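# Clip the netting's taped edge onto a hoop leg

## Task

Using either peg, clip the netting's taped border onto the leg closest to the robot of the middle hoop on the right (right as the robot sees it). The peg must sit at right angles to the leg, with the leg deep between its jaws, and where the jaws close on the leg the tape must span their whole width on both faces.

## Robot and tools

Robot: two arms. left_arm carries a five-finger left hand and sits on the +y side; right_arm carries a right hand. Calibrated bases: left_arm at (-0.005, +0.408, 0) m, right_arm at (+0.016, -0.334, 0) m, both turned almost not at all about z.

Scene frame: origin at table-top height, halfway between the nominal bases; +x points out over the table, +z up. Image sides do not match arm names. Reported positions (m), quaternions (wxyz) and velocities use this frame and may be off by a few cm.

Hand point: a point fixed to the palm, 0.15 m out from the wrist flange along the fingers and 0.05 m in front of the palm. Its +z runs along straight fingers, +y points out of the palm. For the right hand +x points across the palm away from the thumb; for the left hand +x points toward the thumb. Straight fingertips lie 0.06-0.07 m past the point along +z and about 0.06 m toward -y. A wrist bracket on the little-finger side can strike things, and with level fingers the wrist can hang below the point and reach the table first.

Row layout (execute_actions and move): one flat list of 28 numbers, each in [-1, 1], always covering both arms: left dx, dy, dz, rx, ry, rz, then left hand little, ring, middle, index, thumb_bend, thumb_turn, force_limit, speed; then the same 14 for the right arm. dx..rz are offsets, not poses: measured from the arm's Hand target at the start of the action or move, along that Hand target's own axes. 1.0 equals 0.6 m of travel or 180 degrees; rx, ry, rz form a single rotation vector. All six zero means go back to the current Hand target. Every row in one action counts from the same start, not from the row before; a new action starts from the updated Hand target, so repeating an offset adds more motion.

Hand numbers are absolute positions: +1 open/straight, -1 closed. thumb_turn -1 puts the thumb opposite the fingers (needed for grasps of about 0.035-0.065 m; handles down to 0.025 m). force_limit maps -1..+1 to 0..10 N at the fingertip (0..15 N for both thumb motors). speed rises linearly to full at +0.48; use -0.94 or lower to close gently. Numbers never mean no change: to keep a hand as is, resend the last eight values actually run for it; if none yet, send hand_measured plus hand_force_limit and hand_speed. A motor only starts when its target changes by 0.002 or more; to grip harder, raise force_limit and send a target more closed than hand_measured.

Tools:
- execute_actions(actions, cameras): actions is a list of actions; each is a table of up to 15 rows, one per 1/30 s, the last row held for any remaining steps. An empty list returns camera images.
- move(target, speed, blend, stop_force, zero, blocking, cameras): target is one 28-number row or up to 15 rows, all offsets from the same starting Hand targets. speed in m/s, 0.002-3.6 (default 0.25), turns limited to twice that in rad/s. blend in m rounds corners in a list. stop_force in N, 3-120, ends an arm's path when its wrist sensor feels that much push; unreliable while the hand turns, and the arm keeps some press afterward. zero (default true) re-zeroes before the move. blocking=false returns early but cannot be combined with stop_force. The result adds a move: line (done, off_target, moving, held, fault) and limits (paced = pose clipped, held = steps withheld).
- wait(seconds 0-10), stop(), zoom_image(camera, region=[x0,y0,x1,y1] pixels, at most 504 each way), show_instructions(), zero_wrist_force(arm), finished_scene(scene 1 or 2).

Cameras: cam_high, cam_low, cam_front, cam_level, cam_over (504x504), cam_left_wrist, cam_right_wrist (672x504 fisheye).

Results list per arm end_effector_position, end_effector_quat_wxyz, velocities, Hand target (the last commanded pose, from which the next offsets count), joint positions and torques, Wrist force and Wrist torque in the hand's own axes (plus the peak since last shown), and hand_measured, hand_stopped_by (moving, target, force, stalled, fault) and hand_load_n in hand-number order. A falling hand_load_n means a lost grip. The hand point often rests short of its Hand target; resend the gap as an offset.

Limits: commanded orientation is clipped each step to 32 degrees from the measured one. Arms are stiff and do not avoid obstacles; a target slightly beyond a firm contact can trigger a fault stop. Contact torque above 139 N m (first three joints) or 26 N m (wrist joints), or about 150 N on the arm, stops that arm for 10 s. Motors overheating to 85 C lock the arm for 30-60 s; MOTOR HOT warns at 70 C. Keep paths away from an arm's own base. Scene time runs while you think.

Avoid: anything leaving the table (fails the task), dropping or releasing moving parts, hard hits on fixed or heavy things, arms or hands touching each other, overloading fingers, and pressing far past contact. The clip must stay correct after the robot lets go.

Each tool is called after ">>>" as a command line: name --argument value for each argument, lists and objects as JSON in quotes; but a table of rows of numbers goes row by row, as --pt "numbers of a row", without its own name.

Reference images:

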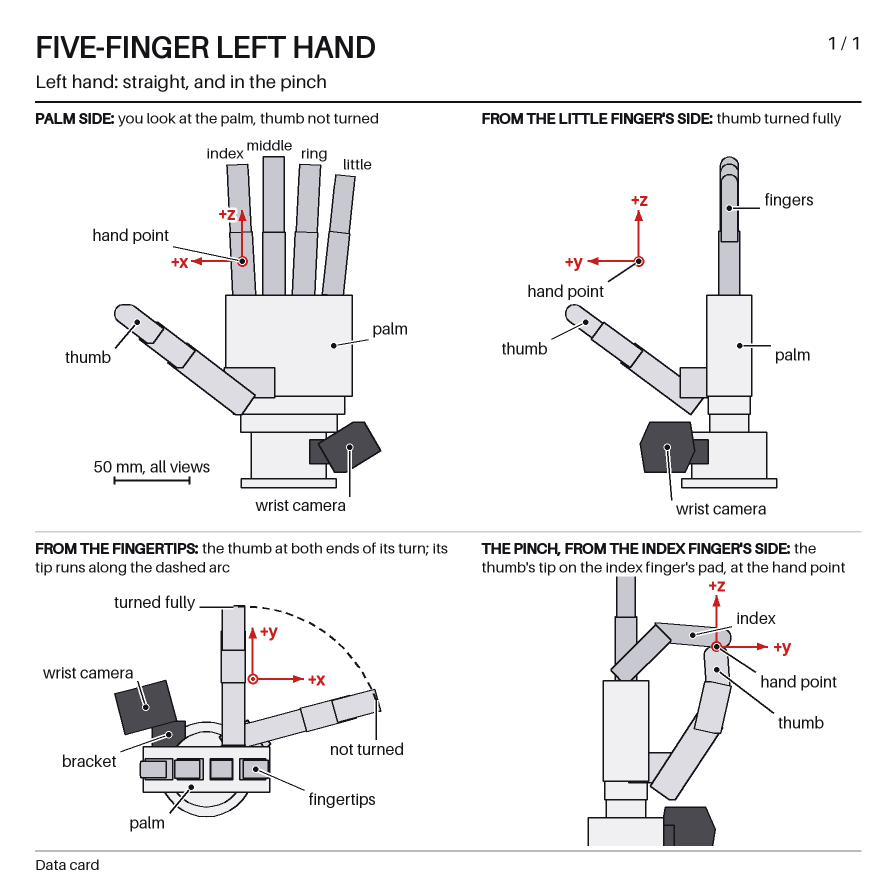

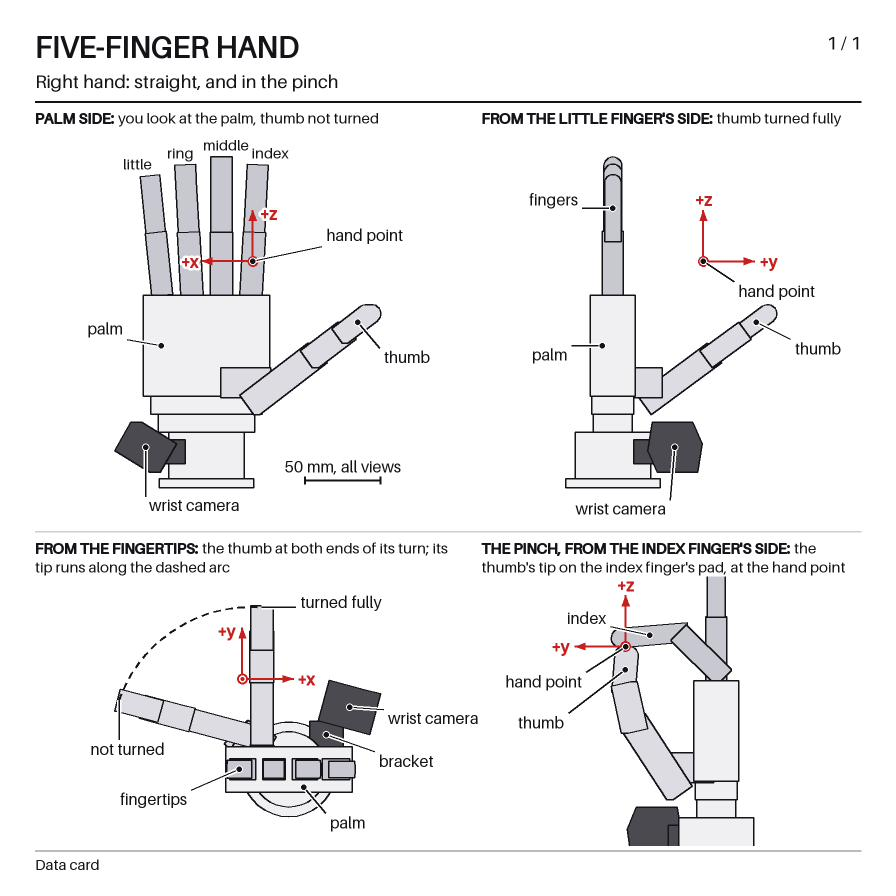

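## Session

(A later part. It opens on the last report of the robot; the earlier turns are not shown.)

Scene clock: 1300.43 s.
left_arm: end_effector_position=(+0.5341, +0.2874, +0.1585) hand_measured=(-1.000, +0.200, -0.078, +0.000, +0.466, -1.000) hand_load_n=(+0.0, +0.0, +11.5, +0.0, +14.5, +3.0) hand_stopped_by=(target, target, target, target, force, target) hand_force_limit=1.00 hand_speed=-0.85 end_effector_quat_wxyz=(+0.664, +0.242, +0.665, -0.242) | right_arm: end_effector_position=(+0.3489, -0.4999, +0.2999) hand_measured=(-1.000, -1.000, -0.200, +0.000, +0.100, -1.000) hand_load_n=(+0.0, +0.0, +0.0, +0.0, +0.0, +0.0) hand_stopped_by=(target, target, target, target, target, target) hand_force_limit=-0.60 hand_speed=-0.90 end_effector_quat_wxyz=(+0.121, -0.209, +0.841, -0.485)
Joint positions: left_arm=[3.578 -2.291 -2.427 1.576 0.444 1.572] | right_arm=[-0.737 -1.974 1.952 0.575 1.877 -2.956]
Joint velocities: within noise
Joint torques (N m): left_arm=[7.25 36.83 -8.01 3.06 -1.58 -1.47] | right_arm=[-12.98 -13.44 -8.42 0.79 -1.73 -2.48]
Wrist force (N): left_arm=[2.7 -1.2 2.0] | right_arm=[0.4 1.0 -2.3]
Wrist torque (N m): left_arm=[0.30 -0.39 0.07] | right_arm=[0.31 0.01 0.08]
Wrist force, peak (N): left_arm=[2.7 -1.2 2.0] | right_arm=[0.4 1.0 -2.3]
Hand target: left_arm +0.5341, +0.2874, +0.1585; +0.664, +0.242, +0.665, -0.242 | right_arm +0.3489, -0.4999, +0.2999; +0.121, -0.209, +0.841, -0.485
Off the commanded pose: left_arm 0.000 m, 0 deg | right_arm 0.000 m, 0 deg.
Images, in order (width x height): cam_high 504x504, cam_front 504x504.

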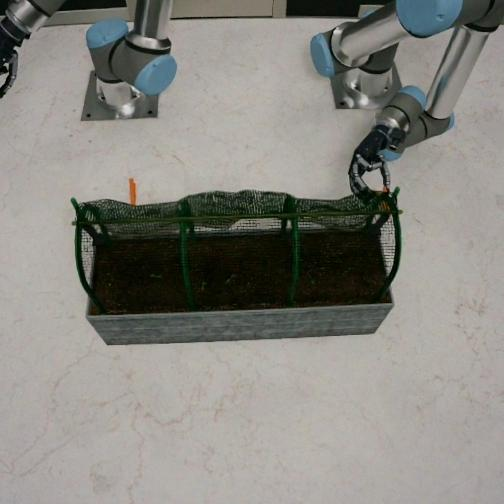

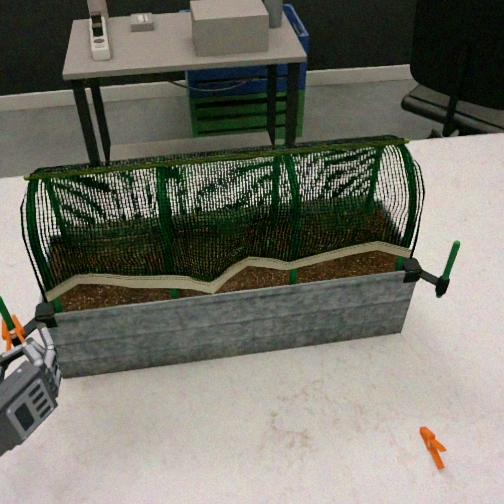

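>>> move --target '[0,-0.049,-0.0313,0,0,0,-1,0.2,-0.08,0,-0.2,-1,1,-0.85,0,0,0,0,0,0,-1,-1,-0.2,0,0.1,-1,-0.6,-0.9]' --speed 0.03 --cameras '["cam_left_wrist", "cam_front"]'

>>> zoom_image --camera "cam_left_wrist" --region '[200, 130, 400, 330]'

Scene clock: 1329.10 s.
left_arm: end_effector_position=(+0.5009, +0.2770, +0.1585) hand_measured=(-1.000, +0.200, -0.078, +0.000, +0.466, -1.000) hand_load_n=(+0.0, +0.0, +12.5, +0.0, +13.0, +2.5) hand_stopped_by=(target, target, target, target, force, target) hand_force_limit=1.00 hand_speed=-0.85 end_effector_quat_wxyz=(+0.664, +0.242, +0.665, -0.242) | right_arm: end_effector_position=(+0.3489, -0.4999, +0.2999) hand_measured=(-1.000, -1.000, -0.200, +0.000, +0.100, -1.000) hand_load_n=(+0.0, -0.5, +0.0, +0.0, +0.0, +0.0) hand_stopped_by=(target, target, target, target, target, target) hand_force_limit=-0.60 hand_speed=-0.90 end_effector_quat_wxyz=(+0.121, -0.209, +0.841, -0.485)
Joint positions: left_arm=[3.596 -2.299 -2.52 1.676 0.426 1.572] | right_arm=[-0.737 -1.974 1.952 0.575 1.877 -2.956]
Joint torques (N m): left_arm=[6.93 16.55 -10.1 3.22 -2.44 -1.49] | right_arm=[-11.7 -13.38 -9.55 0.79 -1.75 -2.38]
Wrist force (N): left_arm=[3.0 0.1 -2.1] | right_arm=[0.3 0.8 -1.8]
Wrist torque (N m): left_arm=[0.07 -0.39 -0.04] | right_arm=[0.25 0.02 0.06]
Wrist force, peak (N): left_arm=[2.6 3.4 2.1] | right_arm=[0.5 1.1 -2.3]
Hand target: left_arm +0.5008, +0.2769, +0.1585; +0.664, +0.242, +0.665, -0.242 | right_arm +0.3489, -0.4999, +0.2999; +0.121, -0.209, +0.841, -0.485
Off the commanded pose: left_arm 0.000 m, 0 deg | right_arm 0.000 m, 0 deg.
move: done
camera_calibration:
cam_left_wrist: T_world_to_cam=[[-0.616826, -0.744762, -0.254664, 0.555111], [-0.269461, 0.503807, -0.820712, 0.120158], [0.739538, -0.437615, -0.511446, -0.0505605], [0, 0, 0, 1]] pos_world=[0.412177, 0.330763, 0.214123]
Images, in order (width x height): cam_front 504x504, cam_left_wrist 672x504.

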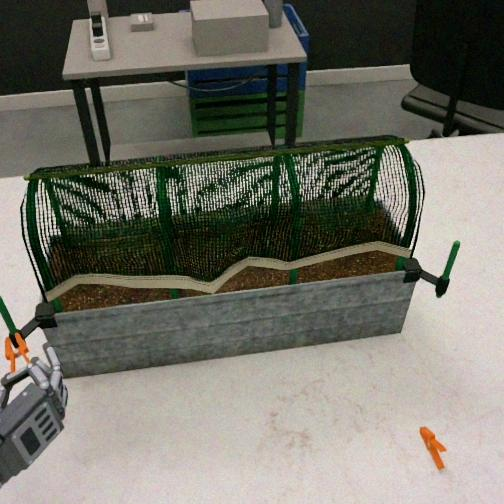

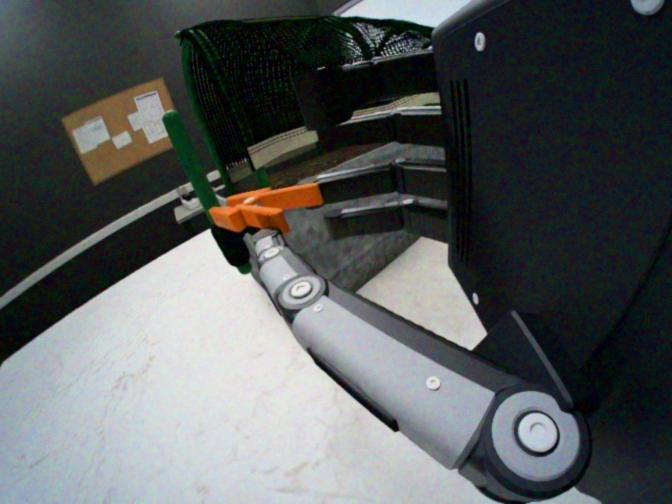

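Scaled by 2.520 from the camera's 672x504 image, which has a finer 960x720 frame.

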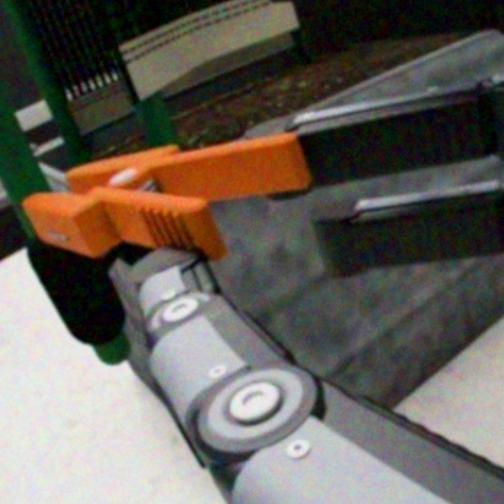

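>>> move --target '[-0.1667,-0.3828,0.2103,0,0,0,-1,0.2,-0.08,0,-0.2,-1,1,-0.85,0,0,0,0,0,0,-1,-1,-0.2,0,0.1,-1,-0.6,-0.9]' --speed 0.2 --cameras '["cam_left_wrist", "cam_front", "cam_over"]'

>>> zoom_image --camera "cam_over" --region '[180, 300, 330, 450]'

Scene clock: 1335.07 s.
left_arm: end_effector_position=(+0.4497, +0.0200, +0.2585) hand_measured=(-1.000, +0.200, -0.078, +0.000, +0.466, -1.000) hand_load_n=(+0.0, +0.0, +13.0, +0.0, +13.0, +3.0) hand_stopped_by=(target, target, target, target, force, target) hand_force_limit=1.00 hand_speed=-0.85 end_effector_quat_wxyz=(+0.664, +0.242, +0.665, -0.242) | right_arm: end_effector_position=(+0.3489, -0.4999, +0.2999) hand_measured=(-1.000, -1.000, -0.200, +0.000, +0.100, -1.000) hand_load_n=(+0.0, +0.0, +0.0, +0.0, +0.0, +0.0) hand_stopped_by=(target, target, target, target, target, target) hand_force_limit=-0.60 hand_speed=-0.90 end_effector_quat_wxyz=(+0.121, -0.209, +0.841, -0.485)
Joint positions: left_arm=[2.653 -1.991 -2.319 1.168 1.369 1.571] | right_arm=[-0.737 -1.974 1.952 0.575 1.877 -2.956]
Joint torques (N m): left_arm=[-6.52 36.57 20.19 -1.42 2.17 1.6] | right_arm=[-12.44 -12.56 -8.8 0.68 -1.65 -2.3]
Wrist force (N): left_arm=[3.2 0.0 -2.4] | right_arm=[0.4 0.9 -1.8]
Wrist torque (N m): left_arm=[0.11 -0.41 -0.06] | right_arm=[0.27 0.00 0.08]
Wrist force, peak (N): left_arm=[3.4 1.1 -2.6] | right_arm=[0.5 0.9 -2.2]
Hand target: left_arm +0.4497, +0.0199, +0.2585; +0.664, +0.242, +0.665, -0.242 | right_arm +0.3489, -0.4999, +0.2999; +0.121, -0.209, +0.841, -0.485
Off the commanded pose: left_arm 0.000 m, 0 deg | right_arm 0.000 m, 0 deg.
move: done
camera_calibration:
cam_left_wrist: T_world_to_cam=[[-0.616878, -0.744737, -0.254615, 0.357668], [-0.269432, 0.503775, -0.820742, 0.317862], [0.739506, -0.437696, -0.511423, -0.0739647], [0, 0, 0, 1]] pos_world=[0.360977, 0.0738637, 0.314123]
Images, in order (width x height): cam_front 504x504, cam_over 504x504, cam_left_wrist 672x504.

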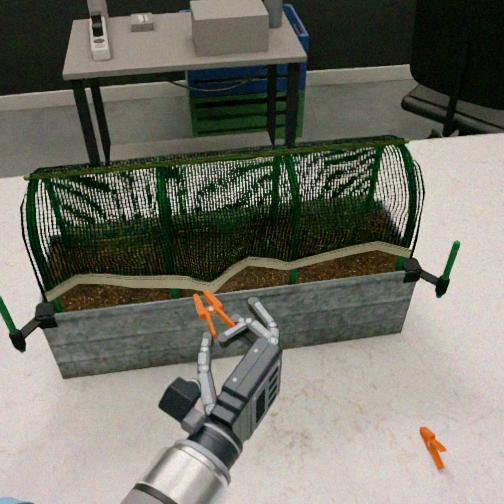

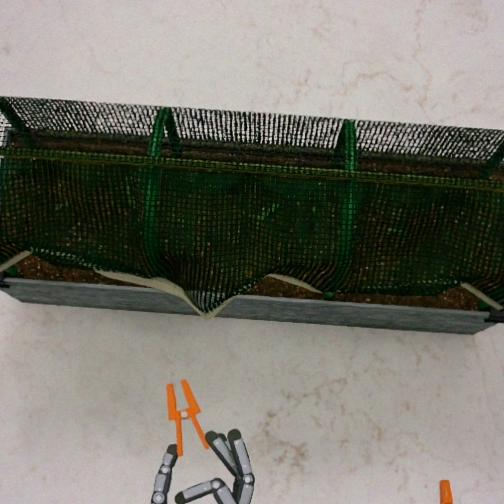

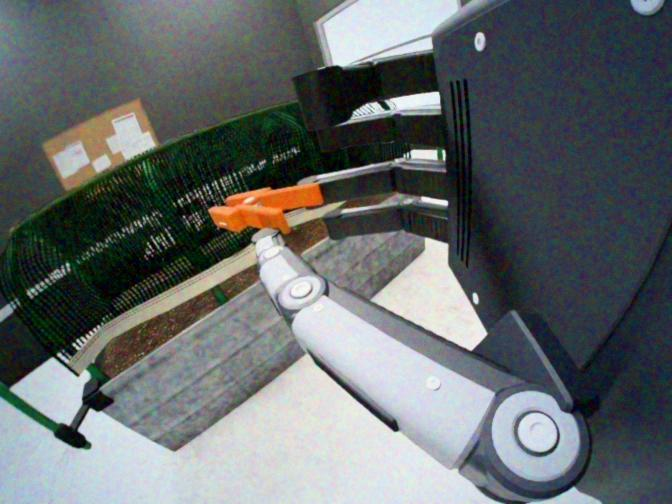

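Scaled by 3.360.

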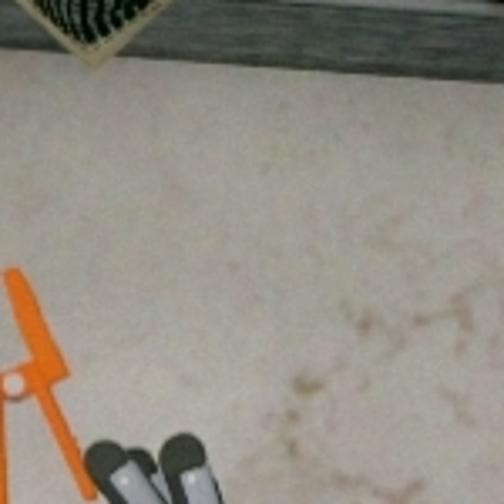

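>>> zoom_image --camera "cam_over" --region '[130, 360, 260, 490]'

Scaled by 3.877.

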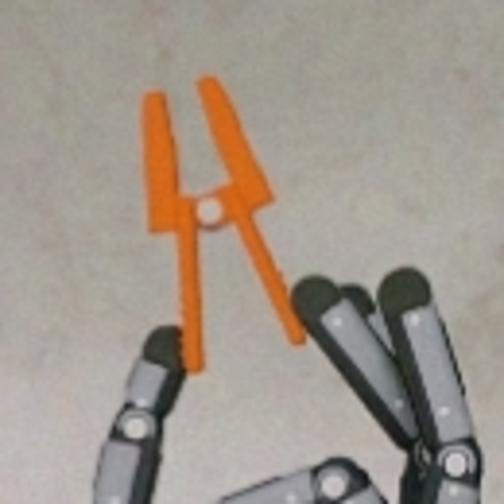

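>>> move --target '[0,0,0,0,0,0,-1,0.2,-0.08,0,-0.3,-1,1,-0.8,0,0,0,0,0,0,-1,-1,-0.2,0,0.1,-1,-0.6,-0.9]' --cameras '["cam_over"]'

>>> zoom_image --camera "cam_over" --region '[130, 360, 260, 490]'

Scene clock: 1349.53 s.
left_arm: end_effector_position=(+0.4497, +0.0199, +0.2585) hand_measured=(-1.000, +0.200, -0.078, +0.000, +0.284, -1.000) hand_load_n=(+0.0, +0.0, +15.0, +0.0, +14.5, +3.5) hand_stopped_by=(target, target, target, target, force, target) hand_force_limit=1.00 hand_speed=-0.80 end_effector_quat_wxyz=(+0.664, +0.242, +0.665, -0.242) | right_arm: end_effector_position=(+0.3489, -0.4999, +0.2999) hand_measured=(-1.000, -1.000, -0.200, +0.000, +0.100, -1.000) hand_load_n=(+0.0, +0.0, +0.0, +0.0, +0.0, +0.0) hand_stopped_by=(target, target, target, target, target, target) hand_force_limit=-0.60 hand_speed=-0.90 end_effector_quat_wxyz=(+0.121, -0.209, +0.841, -0.485)
Joint positions: left_arm=[2.653 -1.991 -2.319 1.167 1.369 1.571] | right_arm=[-0.737 -1.974 1.952 0.575 1.877 -2.956]
Joint torques (N m): left_arm=[-7.22 35.97 17.76 -1.42 2.37 1.54] | right_arm=[-12.78 -13.68 -8.94 0.54 -1.61 -2.29]
Wrist force (N): left_arm=[3.6 0.1 -2.3] | right_arm=[0.3 0.9 -1.9]
Wrist torque (N m): left_arm=[0.12 -0.46 -0.03] | right_arm=[0.26 0.02 0.07]
Wrist force, peak (N): left_arm=[3.7 0.2 -2.2] | right_arm=[0.4 1.0 -2.3]
Hand target: left_arm +0.4497, +0.0199, +0.2585; +0.664, +0.242, +0.665, -0.242 | right_arm +0.3489, -0.4999, +0.2999; +0.121, -0.209, +0.841, -0.485
Off the commanded pose: left_arm 0.000 m, 0 deg | right_arm 0.000 m, 0 deg.
move: done
Images, in order (width x height): cam_over 504x504.

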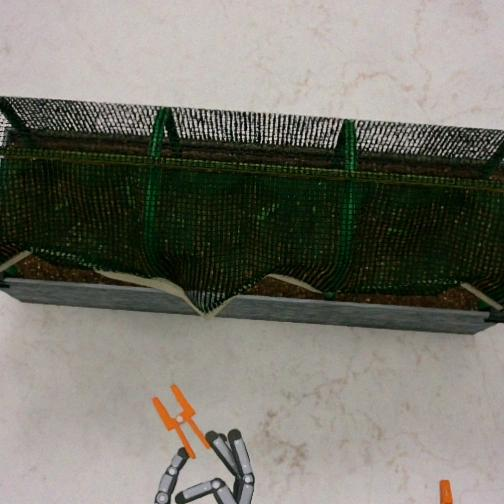

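Scaled by 3.877.

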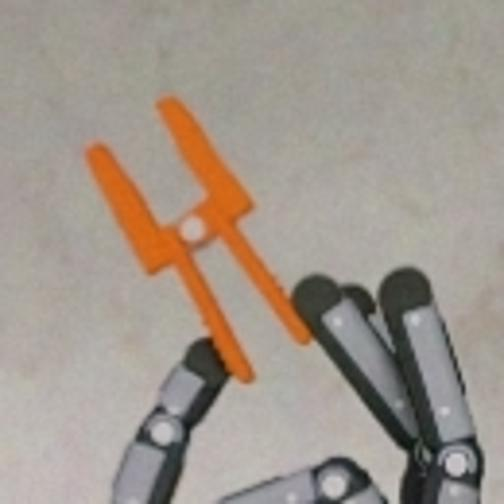

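>>> move --target '[0.135,-0.0739,0.228,0.1889,0,0,-1,0.2,-0.08,0,-0.3,-1,1,-0.8,0,0,0,0,0,0,-1,-1,-0.2,0,0.1,-1,-0.6,-0.9]' --speed 0.12 --cameras '["cam_left_wrist", "cam_front", "cam_over", "cam_level"]'

>>> zoom_image --camera "cam_over" --region '[250, 240, 400, 390]'

>>> zoom_image --camera "cam_left_wrist" --region '[180, 130, 380, 330]'

>>> zoom_image --camera "cam_front" --region '[220, 220, 370, 370]'

Scene clock: 1380.40 s.
left_arm: end_effector_position=(+0.5259, -0.1020, +0.1775) hand_measured=(-1.000, +0.200, -0.078, +0.000, +0.284, -1.000) hand_load_n=(+0.0, +0.0, +15.5, +0.0, +14.5, +3.5) hand_stopped_by=(target, target, target, target, force, target) hand_force_limit=1.00 hand_speed=-0.80 end_effector_quat_wxyz=(+0.564, +0.426, +0.565, -0.426) | right_arm: end_effector_position=(+0.3489, -0.4999, +0.2999) hand_measured=(-1.000, -1.000, -0.200, +0.000, +0.100, -1.000) hand_load_n=(+0.0, +0.0, +0.0, +0.0, +0.0, +0.0) hand_stopped_by=(target, target, target, target, target, target) hand_force_limit=-0.60 hand_speed=-0.90 end_effector_quat_wxyz=(+0.121, -0.209, +0.841, -0.485)
Joint positions: left_arm=[2.806 -2.365 -1.89 1.112 0.622 1.571] | right_arm=[-0.737 -1.974 1.952 0.575 1.877 -2.956]
Joint torques (N m): left_arm=[7.33 27.98 18.86 -2.26 -2.55 -1.27] | right_arm=[-12.27 -12.62 -9.09 0.52 -1.69 -2.38]
Wrist force (N): left_arm=[3.6 0.2 -2.4] | right_arm=[0.4 0.8 -2.1]
Wrist torque (N m): left_arm=[0.16 -0.54 -0.02] | right_arm=[0.27 0.02 0.07]
Wrist force, peak (N): left_arm=[3.8 -0.1 -2.5] | right_arm=[0.3 1.0 -2.3]
Hand target: left_arm +0.5259, -0.1020, +0.1775; +0.564, +0.426, +0.565, -0.426 | right_arm +0.3489, -0.4999, +0.2999; +0.121, -0.209, +0.841, -0.485
Off the commanded pose: left_arm 0.000 m, 0 deg | right_arm 0.000 m, 0 deg.
move: done
camera_calibration:
cam_left_wrist: T_world_to_cam=[[-0.92778, -0.272844, -0.254521, 0.504845], [0.0580775, 0.568216, -0.820827, 0.167711], [0.368581, -0.776329, -0.511334, -0.0646021], [0, 0, 0, 1]] pos_world=[0.482456, -0.00770483, 0.233122]
Images, in order (width x height): cam_front 504x504, cam_level 504x504, cam_over 504x504, cam_left_wrist 672x504.

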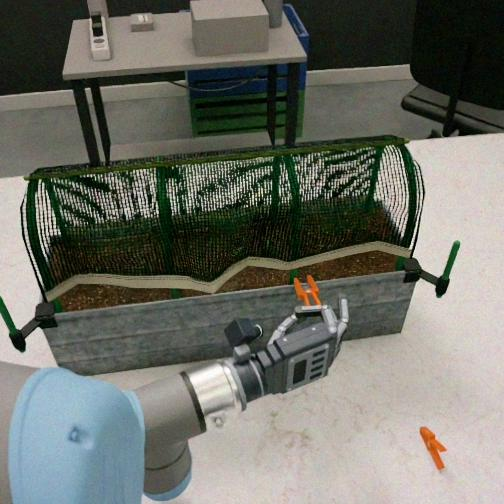

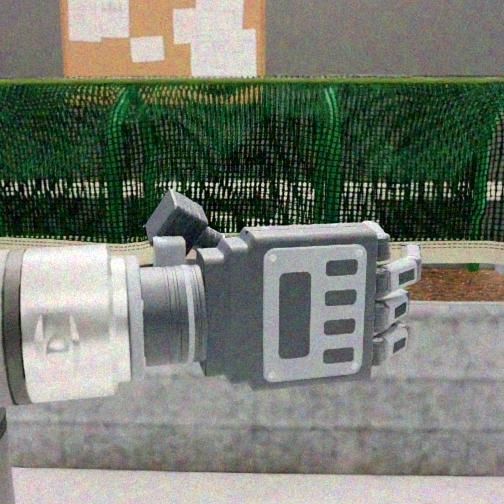

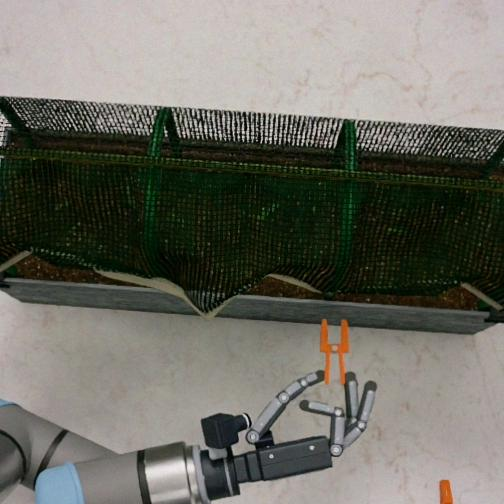

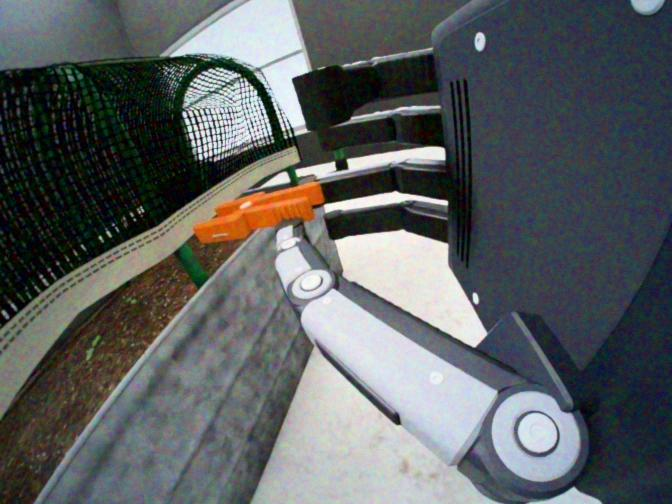

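Scaled by 3.360.

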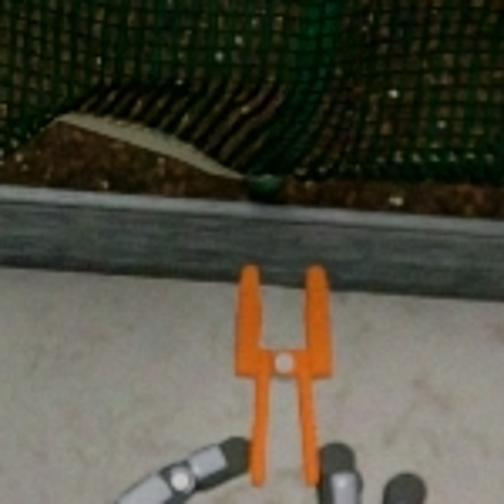

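Scaled by 2.520 from the camera's 672x504 image, which has a finer 960x720 frame.

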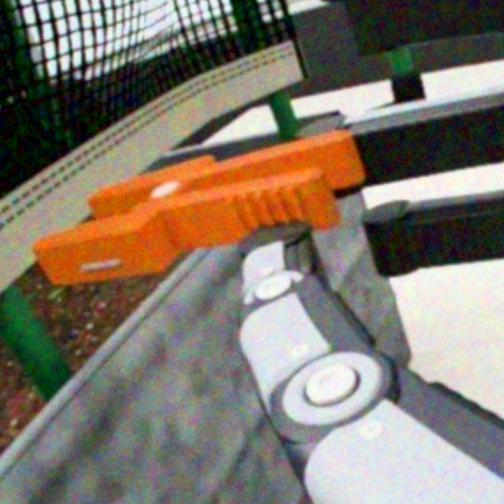

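Scaled by 3.360.

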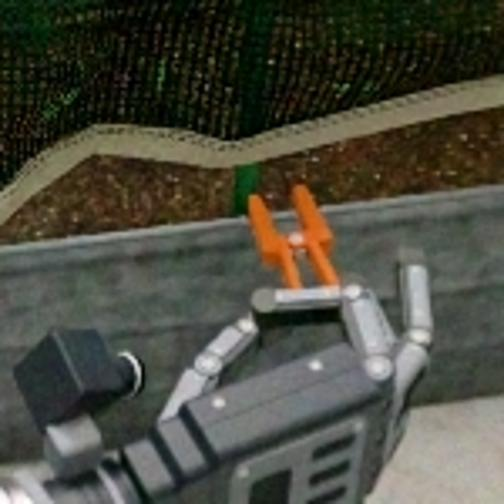

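>>> move --target '[0,0.0257,0.0013,0,0,0,-1,0.2,-0.08,0,-0.3,-1,1,-0.8,0,0,0,0,0,0,-1,-1,-0.2,0,0.1,-1,-0.6,-0.9]' --speed 0.05 --cameras '["cam_left_wrist", "cam_front", "cam_over"]'

>>> zoom_image --camera "cam_over" --region '[290, 260, 380, 350]'

>>> zoom_image --camera "cam_left_wrist" --region '[150, 130, 350, 330]'

>>> zoom_image --camera "cam_front" --region '[250, 230, 350, 330]'

Scene clock: 1417.13 s.
left_arm: end_effector_position=(+0.5408, -0.0986, +0.1774) hand_measured=(-1.000, +0.200, -0.078, +0.000, +0.284, -1.000) hand_load_n=(+0.0, +0.0, +15.0, +0.0, +14.5, +3.5) hand_stopped_by=(target, target, target, target, force, target) hand_force_limit=1.00 hand_speed=-0.80 end_effector_quat_wxyz=(+0.564, +0.426, +0.565, -0.426) | right_arm: end_effector_position=(+0.3489, -0.4999, +0.2999) hand_measured=(-1.000, -1.000, -0.200, +0.000, +0.100, -1.000) hand_load_n=(+0.0, +0.0, +0.0, +0.0, +0.0, +0.0) hand_stopped_by=(target, target, target, target, target, target) hand_force_limit=-0.60 hand_speed=-0.90 end_effector_quat_wxyz=(+0.121, -0.209, +0.841, -0.485)
Joint positions: left_arm=[2.823 -2.377 -1.857 1.092 0.605 1.571] | right_arm=[-0.737 -1.974 1.952 0.575 1.877 -2.956]
Joint torques (N m): left_arm=[4.06 28.31 20.38 -2.54 -2.23 -0.84] | right_arm=[-13.32 -13.01 -9.55 0.43 -1.67 -2.35]
Wrist force (N): left_arm=[3.5 0.3 -2.5] | right_arm=[0.3 0.9 -1.9]
Wrist torque (N m): left_arm=[0.17 -0.52 -0.03] | right_arm=[0.27 0.02 0.07]
Wrist force, peak (N): left_arm=[3.8 0.1 -2.6] | right_arm=[0.8 0.9 -2.2]
Hand target: left_arm +0.5410, -0.0985, +0.1774; +0.564, +0.426, +0.565, -0.426 | right_arm +0.3489, -0.4999, +0.2999; +0.121, -0.209, +0.841, -0.485
Off the commanded pose: left_arm 0.000 m, 0 deg | right_arm 0.000 m, 0 deg.
move: done
camera_calibration:
cam_left_wrist: T_world_to_cam=[[-0.927888, -0.272555, -0.254437, 0.519608], [0.0581874, 0.568183, -0.820842, 0.16478], [0.368292, -0.776454, -0.511351, -0.0673588], [0, 0, 0, 1]] pos_world=[0.497358, -0.00430446, 0.233022]
Images, in order (width x height): cam_front 504x504, cam_over 504x504, cam_left_wrist 672x504.

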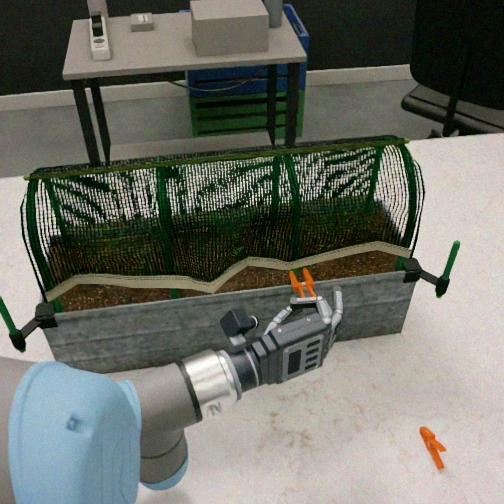

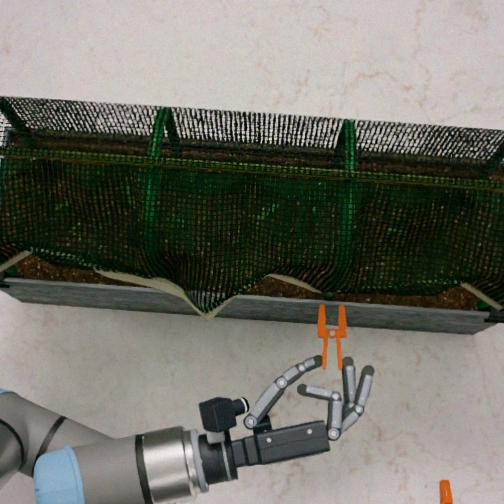

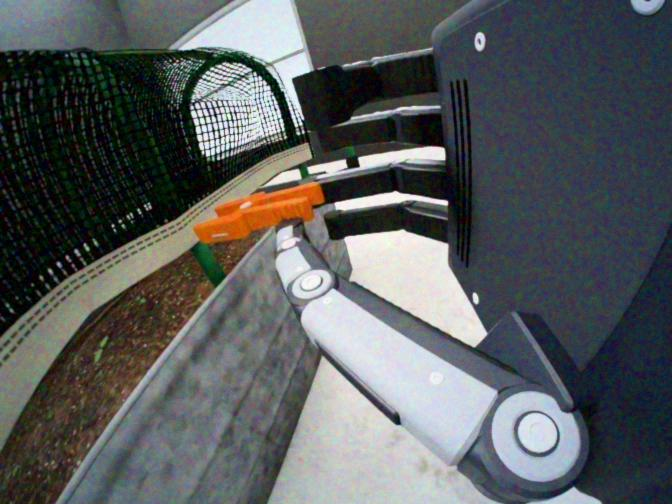

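Scaled by 5.600.

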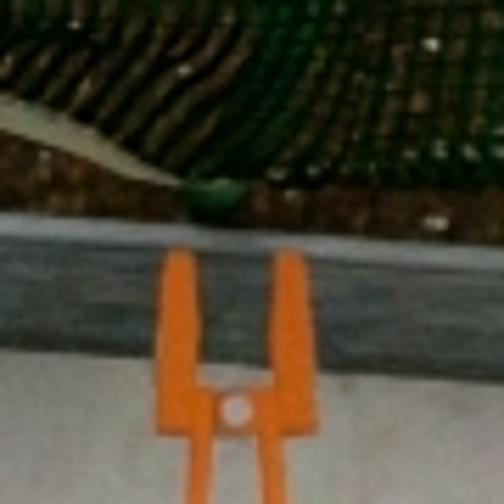

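Scaled by 2.520 from the camera's 672x504 image, which has a finer 960x720 frame.

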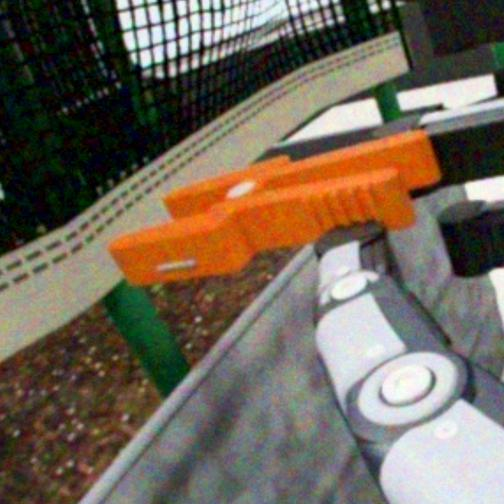

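Scaled by 5.040.

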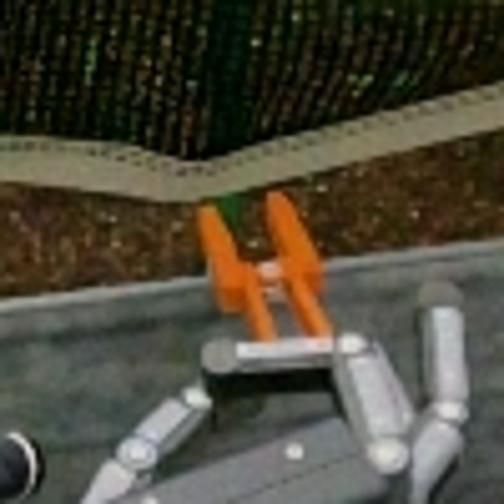

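>>> zoom_image --camera "cam_front" --region '[270, 240, 330, 300]'

>>> zoom_image --camera "cam_left_wrist" --region '[160, 190, 260, 290]'

Scaled by 8.400.

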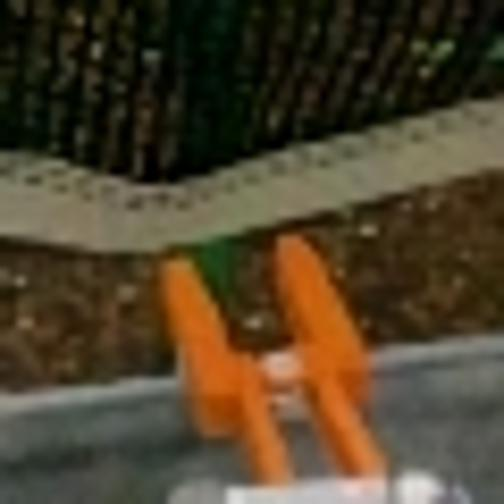

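Scaled by 5.040 from the camera's 672x504 image, which has a finer 960x720 frame.

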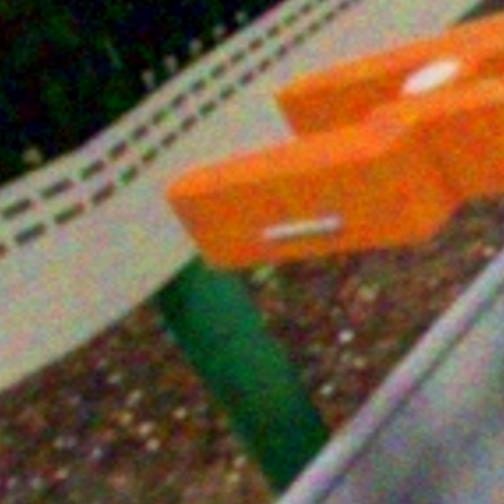

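>>> move --pt "-0.005 0 0 0 0 0 -1 0.2 -0.08 0 -0.3 -1 1 -0.8 0 0 0 0 0 0 -1 -1 -0.2 0 0.1 -1 -0.6 -0.9" --pt "-0.005 0.0327 0.0071 0 0 0 -1 0.2 -0.08 0 -0.3 -1 1 -0.8 0 0 0 0 0 0 -1 -1 -0.2 0 0.1 -1 -0.6 -0.9" --speed 0.03 --stop_force 15 --cameras '["cam_left_wrist", "cam_front", "cam_over"]'

>>> zoom_image --camera "cam_over" --region '[290, 260, 380, 350]'

>>> zoom_image --camera "cam_left_wrist" --region '[160, 170, 280, 290]'

>>> zoom_image --camera "cam_front" --region '[270, 240, 330, 300]'

Scene clock: 1478.10 s.
left_arm: end_effector_position=(+0.5610, -0.0972, +0.1804) hand_measured=(-1.000, +0.200, -0.078, +0.000, +0.284, -1.000) hand_load_n=(+0.5, +0.0, +15.0, +0.0, +14.5, +3.5) hand_stopped_by=(target, target, target, target, force, target) hand_force_limit=1.00 hand_speed=-0.80 end_effector_quat_wxyz=(+0.564, +0.426, +0.565, -0.426) | right_arm: end_effector_position=(+0.3489, -0.4999, +0.2999) hand_measured=(-1.000, -1.000, -0.200, +0.000, +0.100, -1.000) hand_load_n=(+0.0, +0.0, +0.0, +0.0, +0.0, +0.0) hand_stopped_by=(target, target, target, target, target, target) hand_force_limit=-0.60 hand_speed=-0.90 end_effector_quat_wxyz=(+0.121, -0.209, +0.841, -0.485)
Joint positions: left_arm=[2.838 -2.39 -1.807 1.054 0.59 1.571] | right_arm=[-0.737 -1.974 1.952 0.575 1.877 -2.956]
Joint torques (N m): left_arm=[7.45 29.76 19.43 -2.28 -2.25 -0.36] | right_arm=[-12.02 -12.65 -9.51 0.44 -1.66 -2.29]
Wrist force (N): left_arm=[3.0 -0.6 -2.4] | right_arm=[0.2 0.9 -1.9]
Wrist torque (N m): left_arm=[0.07 -0.46 -0.05] | right_arm=[0.28 0.03 0.07]
Wrist force, peak (N): left_arm=[3.8 0.3 -2.5] | right_arm=[0.4 1.0 -2.3]
Hand target: left_arm +0.5610, -0.0972, +0.1804; +0.564, +0.426, +0.565, -0.426 | right_arm +0.3489, -0.4999, +0.2999; +0.121, -0.209, +0.841, -0.485
Off the commanded pose: left_arm 0.000 m, 0 deg | right_arm 0.000 m, 0 deg.
move: done
camera_calibration:
cam_left_wrist: T_world_to_cam=[[-0.927888, -0.272555, -0.254437, 0.539469], [0.0581874, 0.568183, -0.820842, 0.165329], [0.368292, -0.776454, -0.511351, -0.0722549], [0, 0, 0, 1]] pos_world=[0.517558, -0.00300446, 0.236022]
Images, in order (width x height): cam_front 504x504, cam_over 504x504, cam_left_wrist 672x504.

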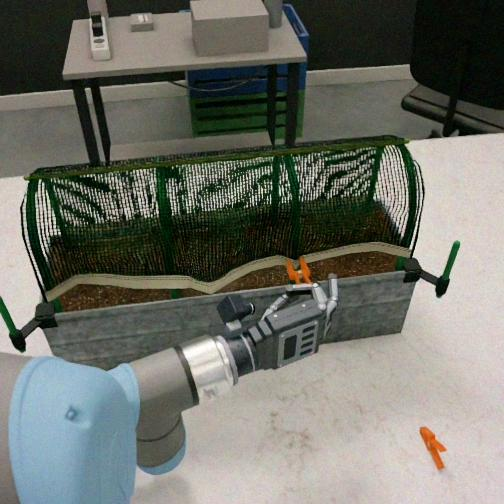

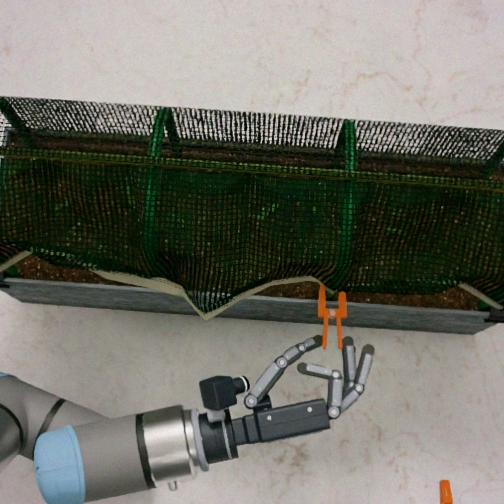

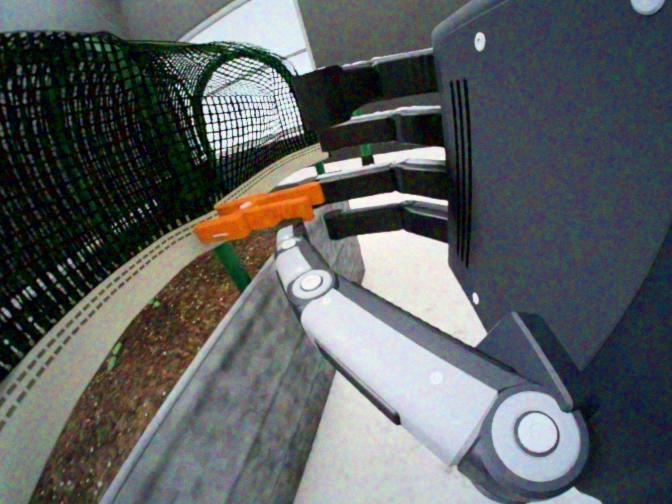

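Scaled by 5.600.

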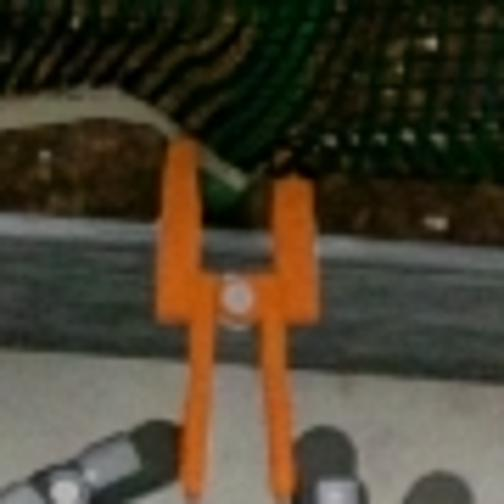

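Scaled by 4.200 from the camera's 672x504 image, which has a finer 960x720 frame.

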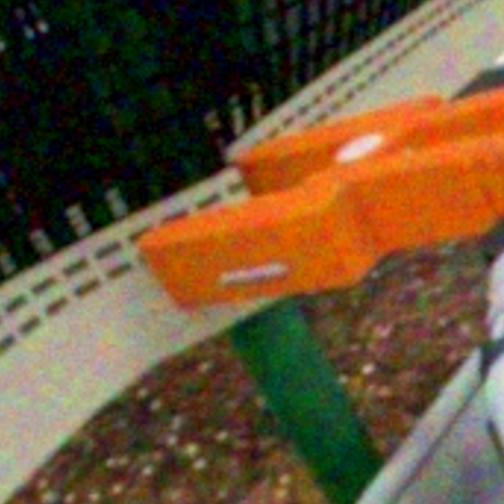

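Scaled by 8.400.

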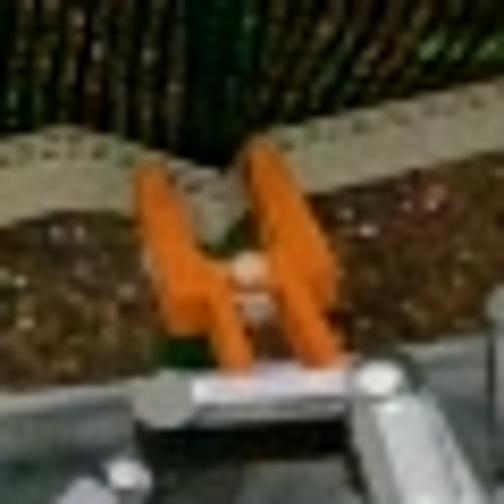

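>>> move --target '[0.0013,0.024,0.004,0,0,0,-1,0.2,-0.08,0,-0.3,-1,1,-0.8,0,0,0,0,0,0,-1,-1,-0.2,0,0.1,-1,-0.6,-0.9]' --speed 0.03 --stop_force 18 --cameras '["cam_left_wrist", "cam_front", "cam_over"]'

>>> zoom_image --camera "cam_over" --region '[290, 250, 380, 340]'

>>> zoom_image --camera "cam_left_wrist" --region '[160, 170, 280, 290]'

>>> zoom_image --camera "cam_front" --region '[270, 240, 330, 300]'

Scene clock: 1512.37 s.
left_arm: end_effector_position=(+0.5755, -0.0956, +0.1796) hand_measured=(-1.000, +0.200, -0.078, +0.000, +0.284, -1.000) hand_load_n=(+0.0, +0.0, +15.0, +0.0, +11.5, +2.5) hand_stopped_by=(target, target, target, target, force, target) hand_force_limit=1.00 hand_speed=-0.80 end_effector_quat_wxyz=(+0.564, +0.426, +0.565, -0.426) | right_arm: end_effector_position=(+0.3489, -0.4999, +0.2999) hand_measured=(-1.000, -1.000, -0.200, +0.000, +0.100, -1.000) hand_load_n=(+0.0, +0.0, +0.0, +0.0, +0.0, +0.0) hand_stopped_by=(target, target, target, target, target, target) hand_force_limit=-0.60 hand_speed=-0.90 end_effector_quat_wxyz=(+0.121, -0.209, +0.841, -0.485)
Joint positions: left_arm=[2.85 -2.406 -1.77 1.033 0.578 1.571] | right_arm=[-0.737 -1.974 1.952 0.575 1.877 -2.956]
Joint torques (N m): left_arm=[11.32 30.02 22.26 -2.8 -0.48 1.2] | right_arm=[-12.85 -12.91 -10.17 0.4 -1.56 -2.25]
Wrist force (N): left_arm=[3.0 -8.7 -3.5] | right_arm=[0.3 1.0 -2.0]
Wrist torque (N m): left_arm=[-0.09 -0.49 0.15] | right_arm=[0.28 0.03 0.07]
Wrist force, peak (N): left_arm=[3.1 -8.9 -3.4] | right_arm=[0.3 0.9 -2.4]
Hand target: left_arm +0.5755, -0.0956, +0.1796; +0.564, +0.426, +0.565, -0.426 | right_arm +0.3489, -0.4999, +0.2999; +0.121, -0.209, +0.841, -0.485
Off the commanded pose: left_arm 0.000 m, 0 deg | right_arm 0.000 m, 0 deg.
move: done
camera_calibration:
cam_left_wrist: T_world_to_cam=[[-0.927888, -0.272555, -0.254437, 0.553184], [0.0581874, 0.568183, -0.820842, 0.162863], [0.368292, -0.776454, -0.511351, -0.0766842], [0, 0, 0, 1]] pos_world=[0.532058, -0.00130446, 0.235222]
Images, in order (width x height): cam_front 504x504, cam_over 504x504, cam_left_wrist 672x504.

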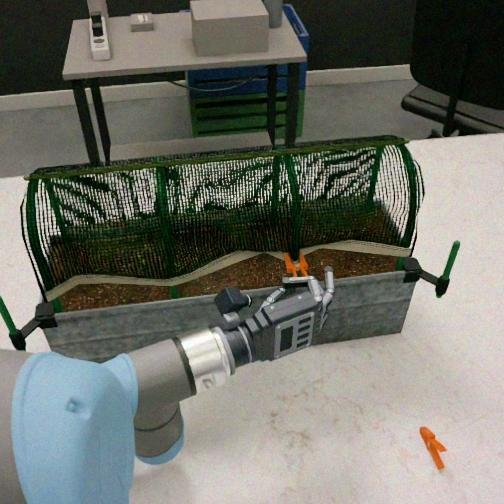

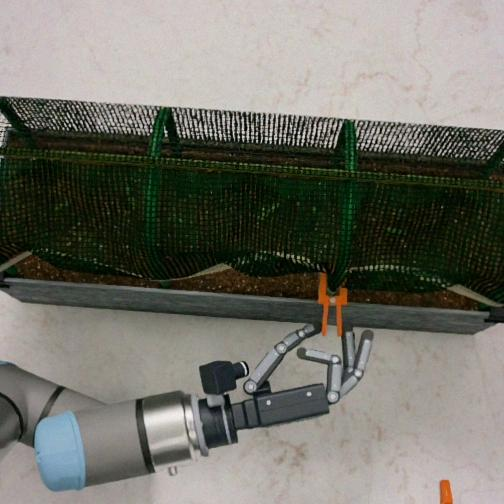

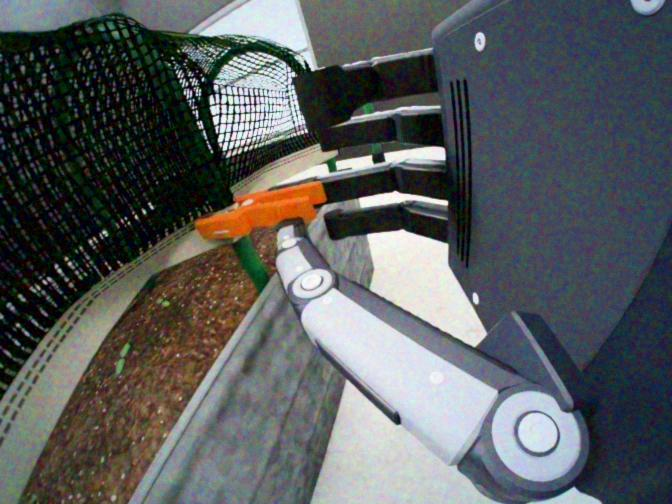

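Scaled by 5.600.

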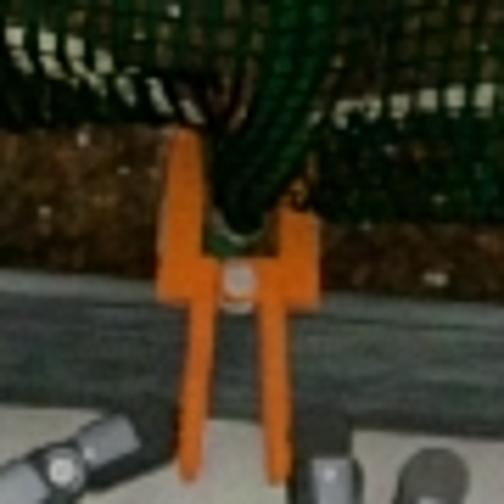

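Scaled by 4.200 from the camera's 672x504 image, which has a finer 960x720 frame.

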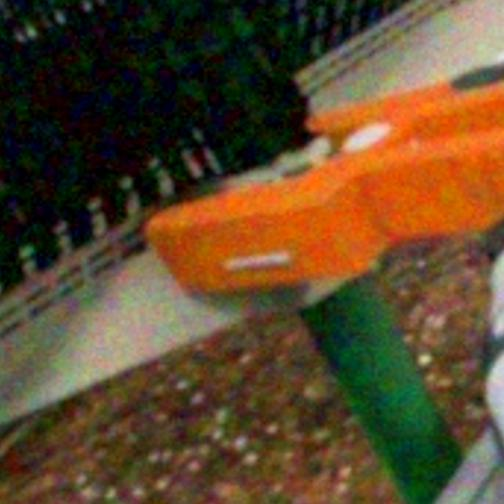

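Scaled by 8.400.

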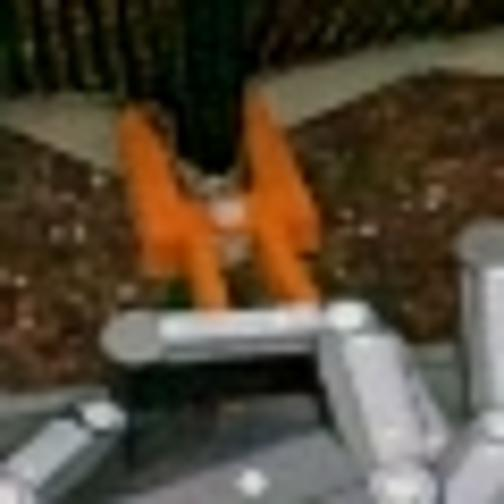

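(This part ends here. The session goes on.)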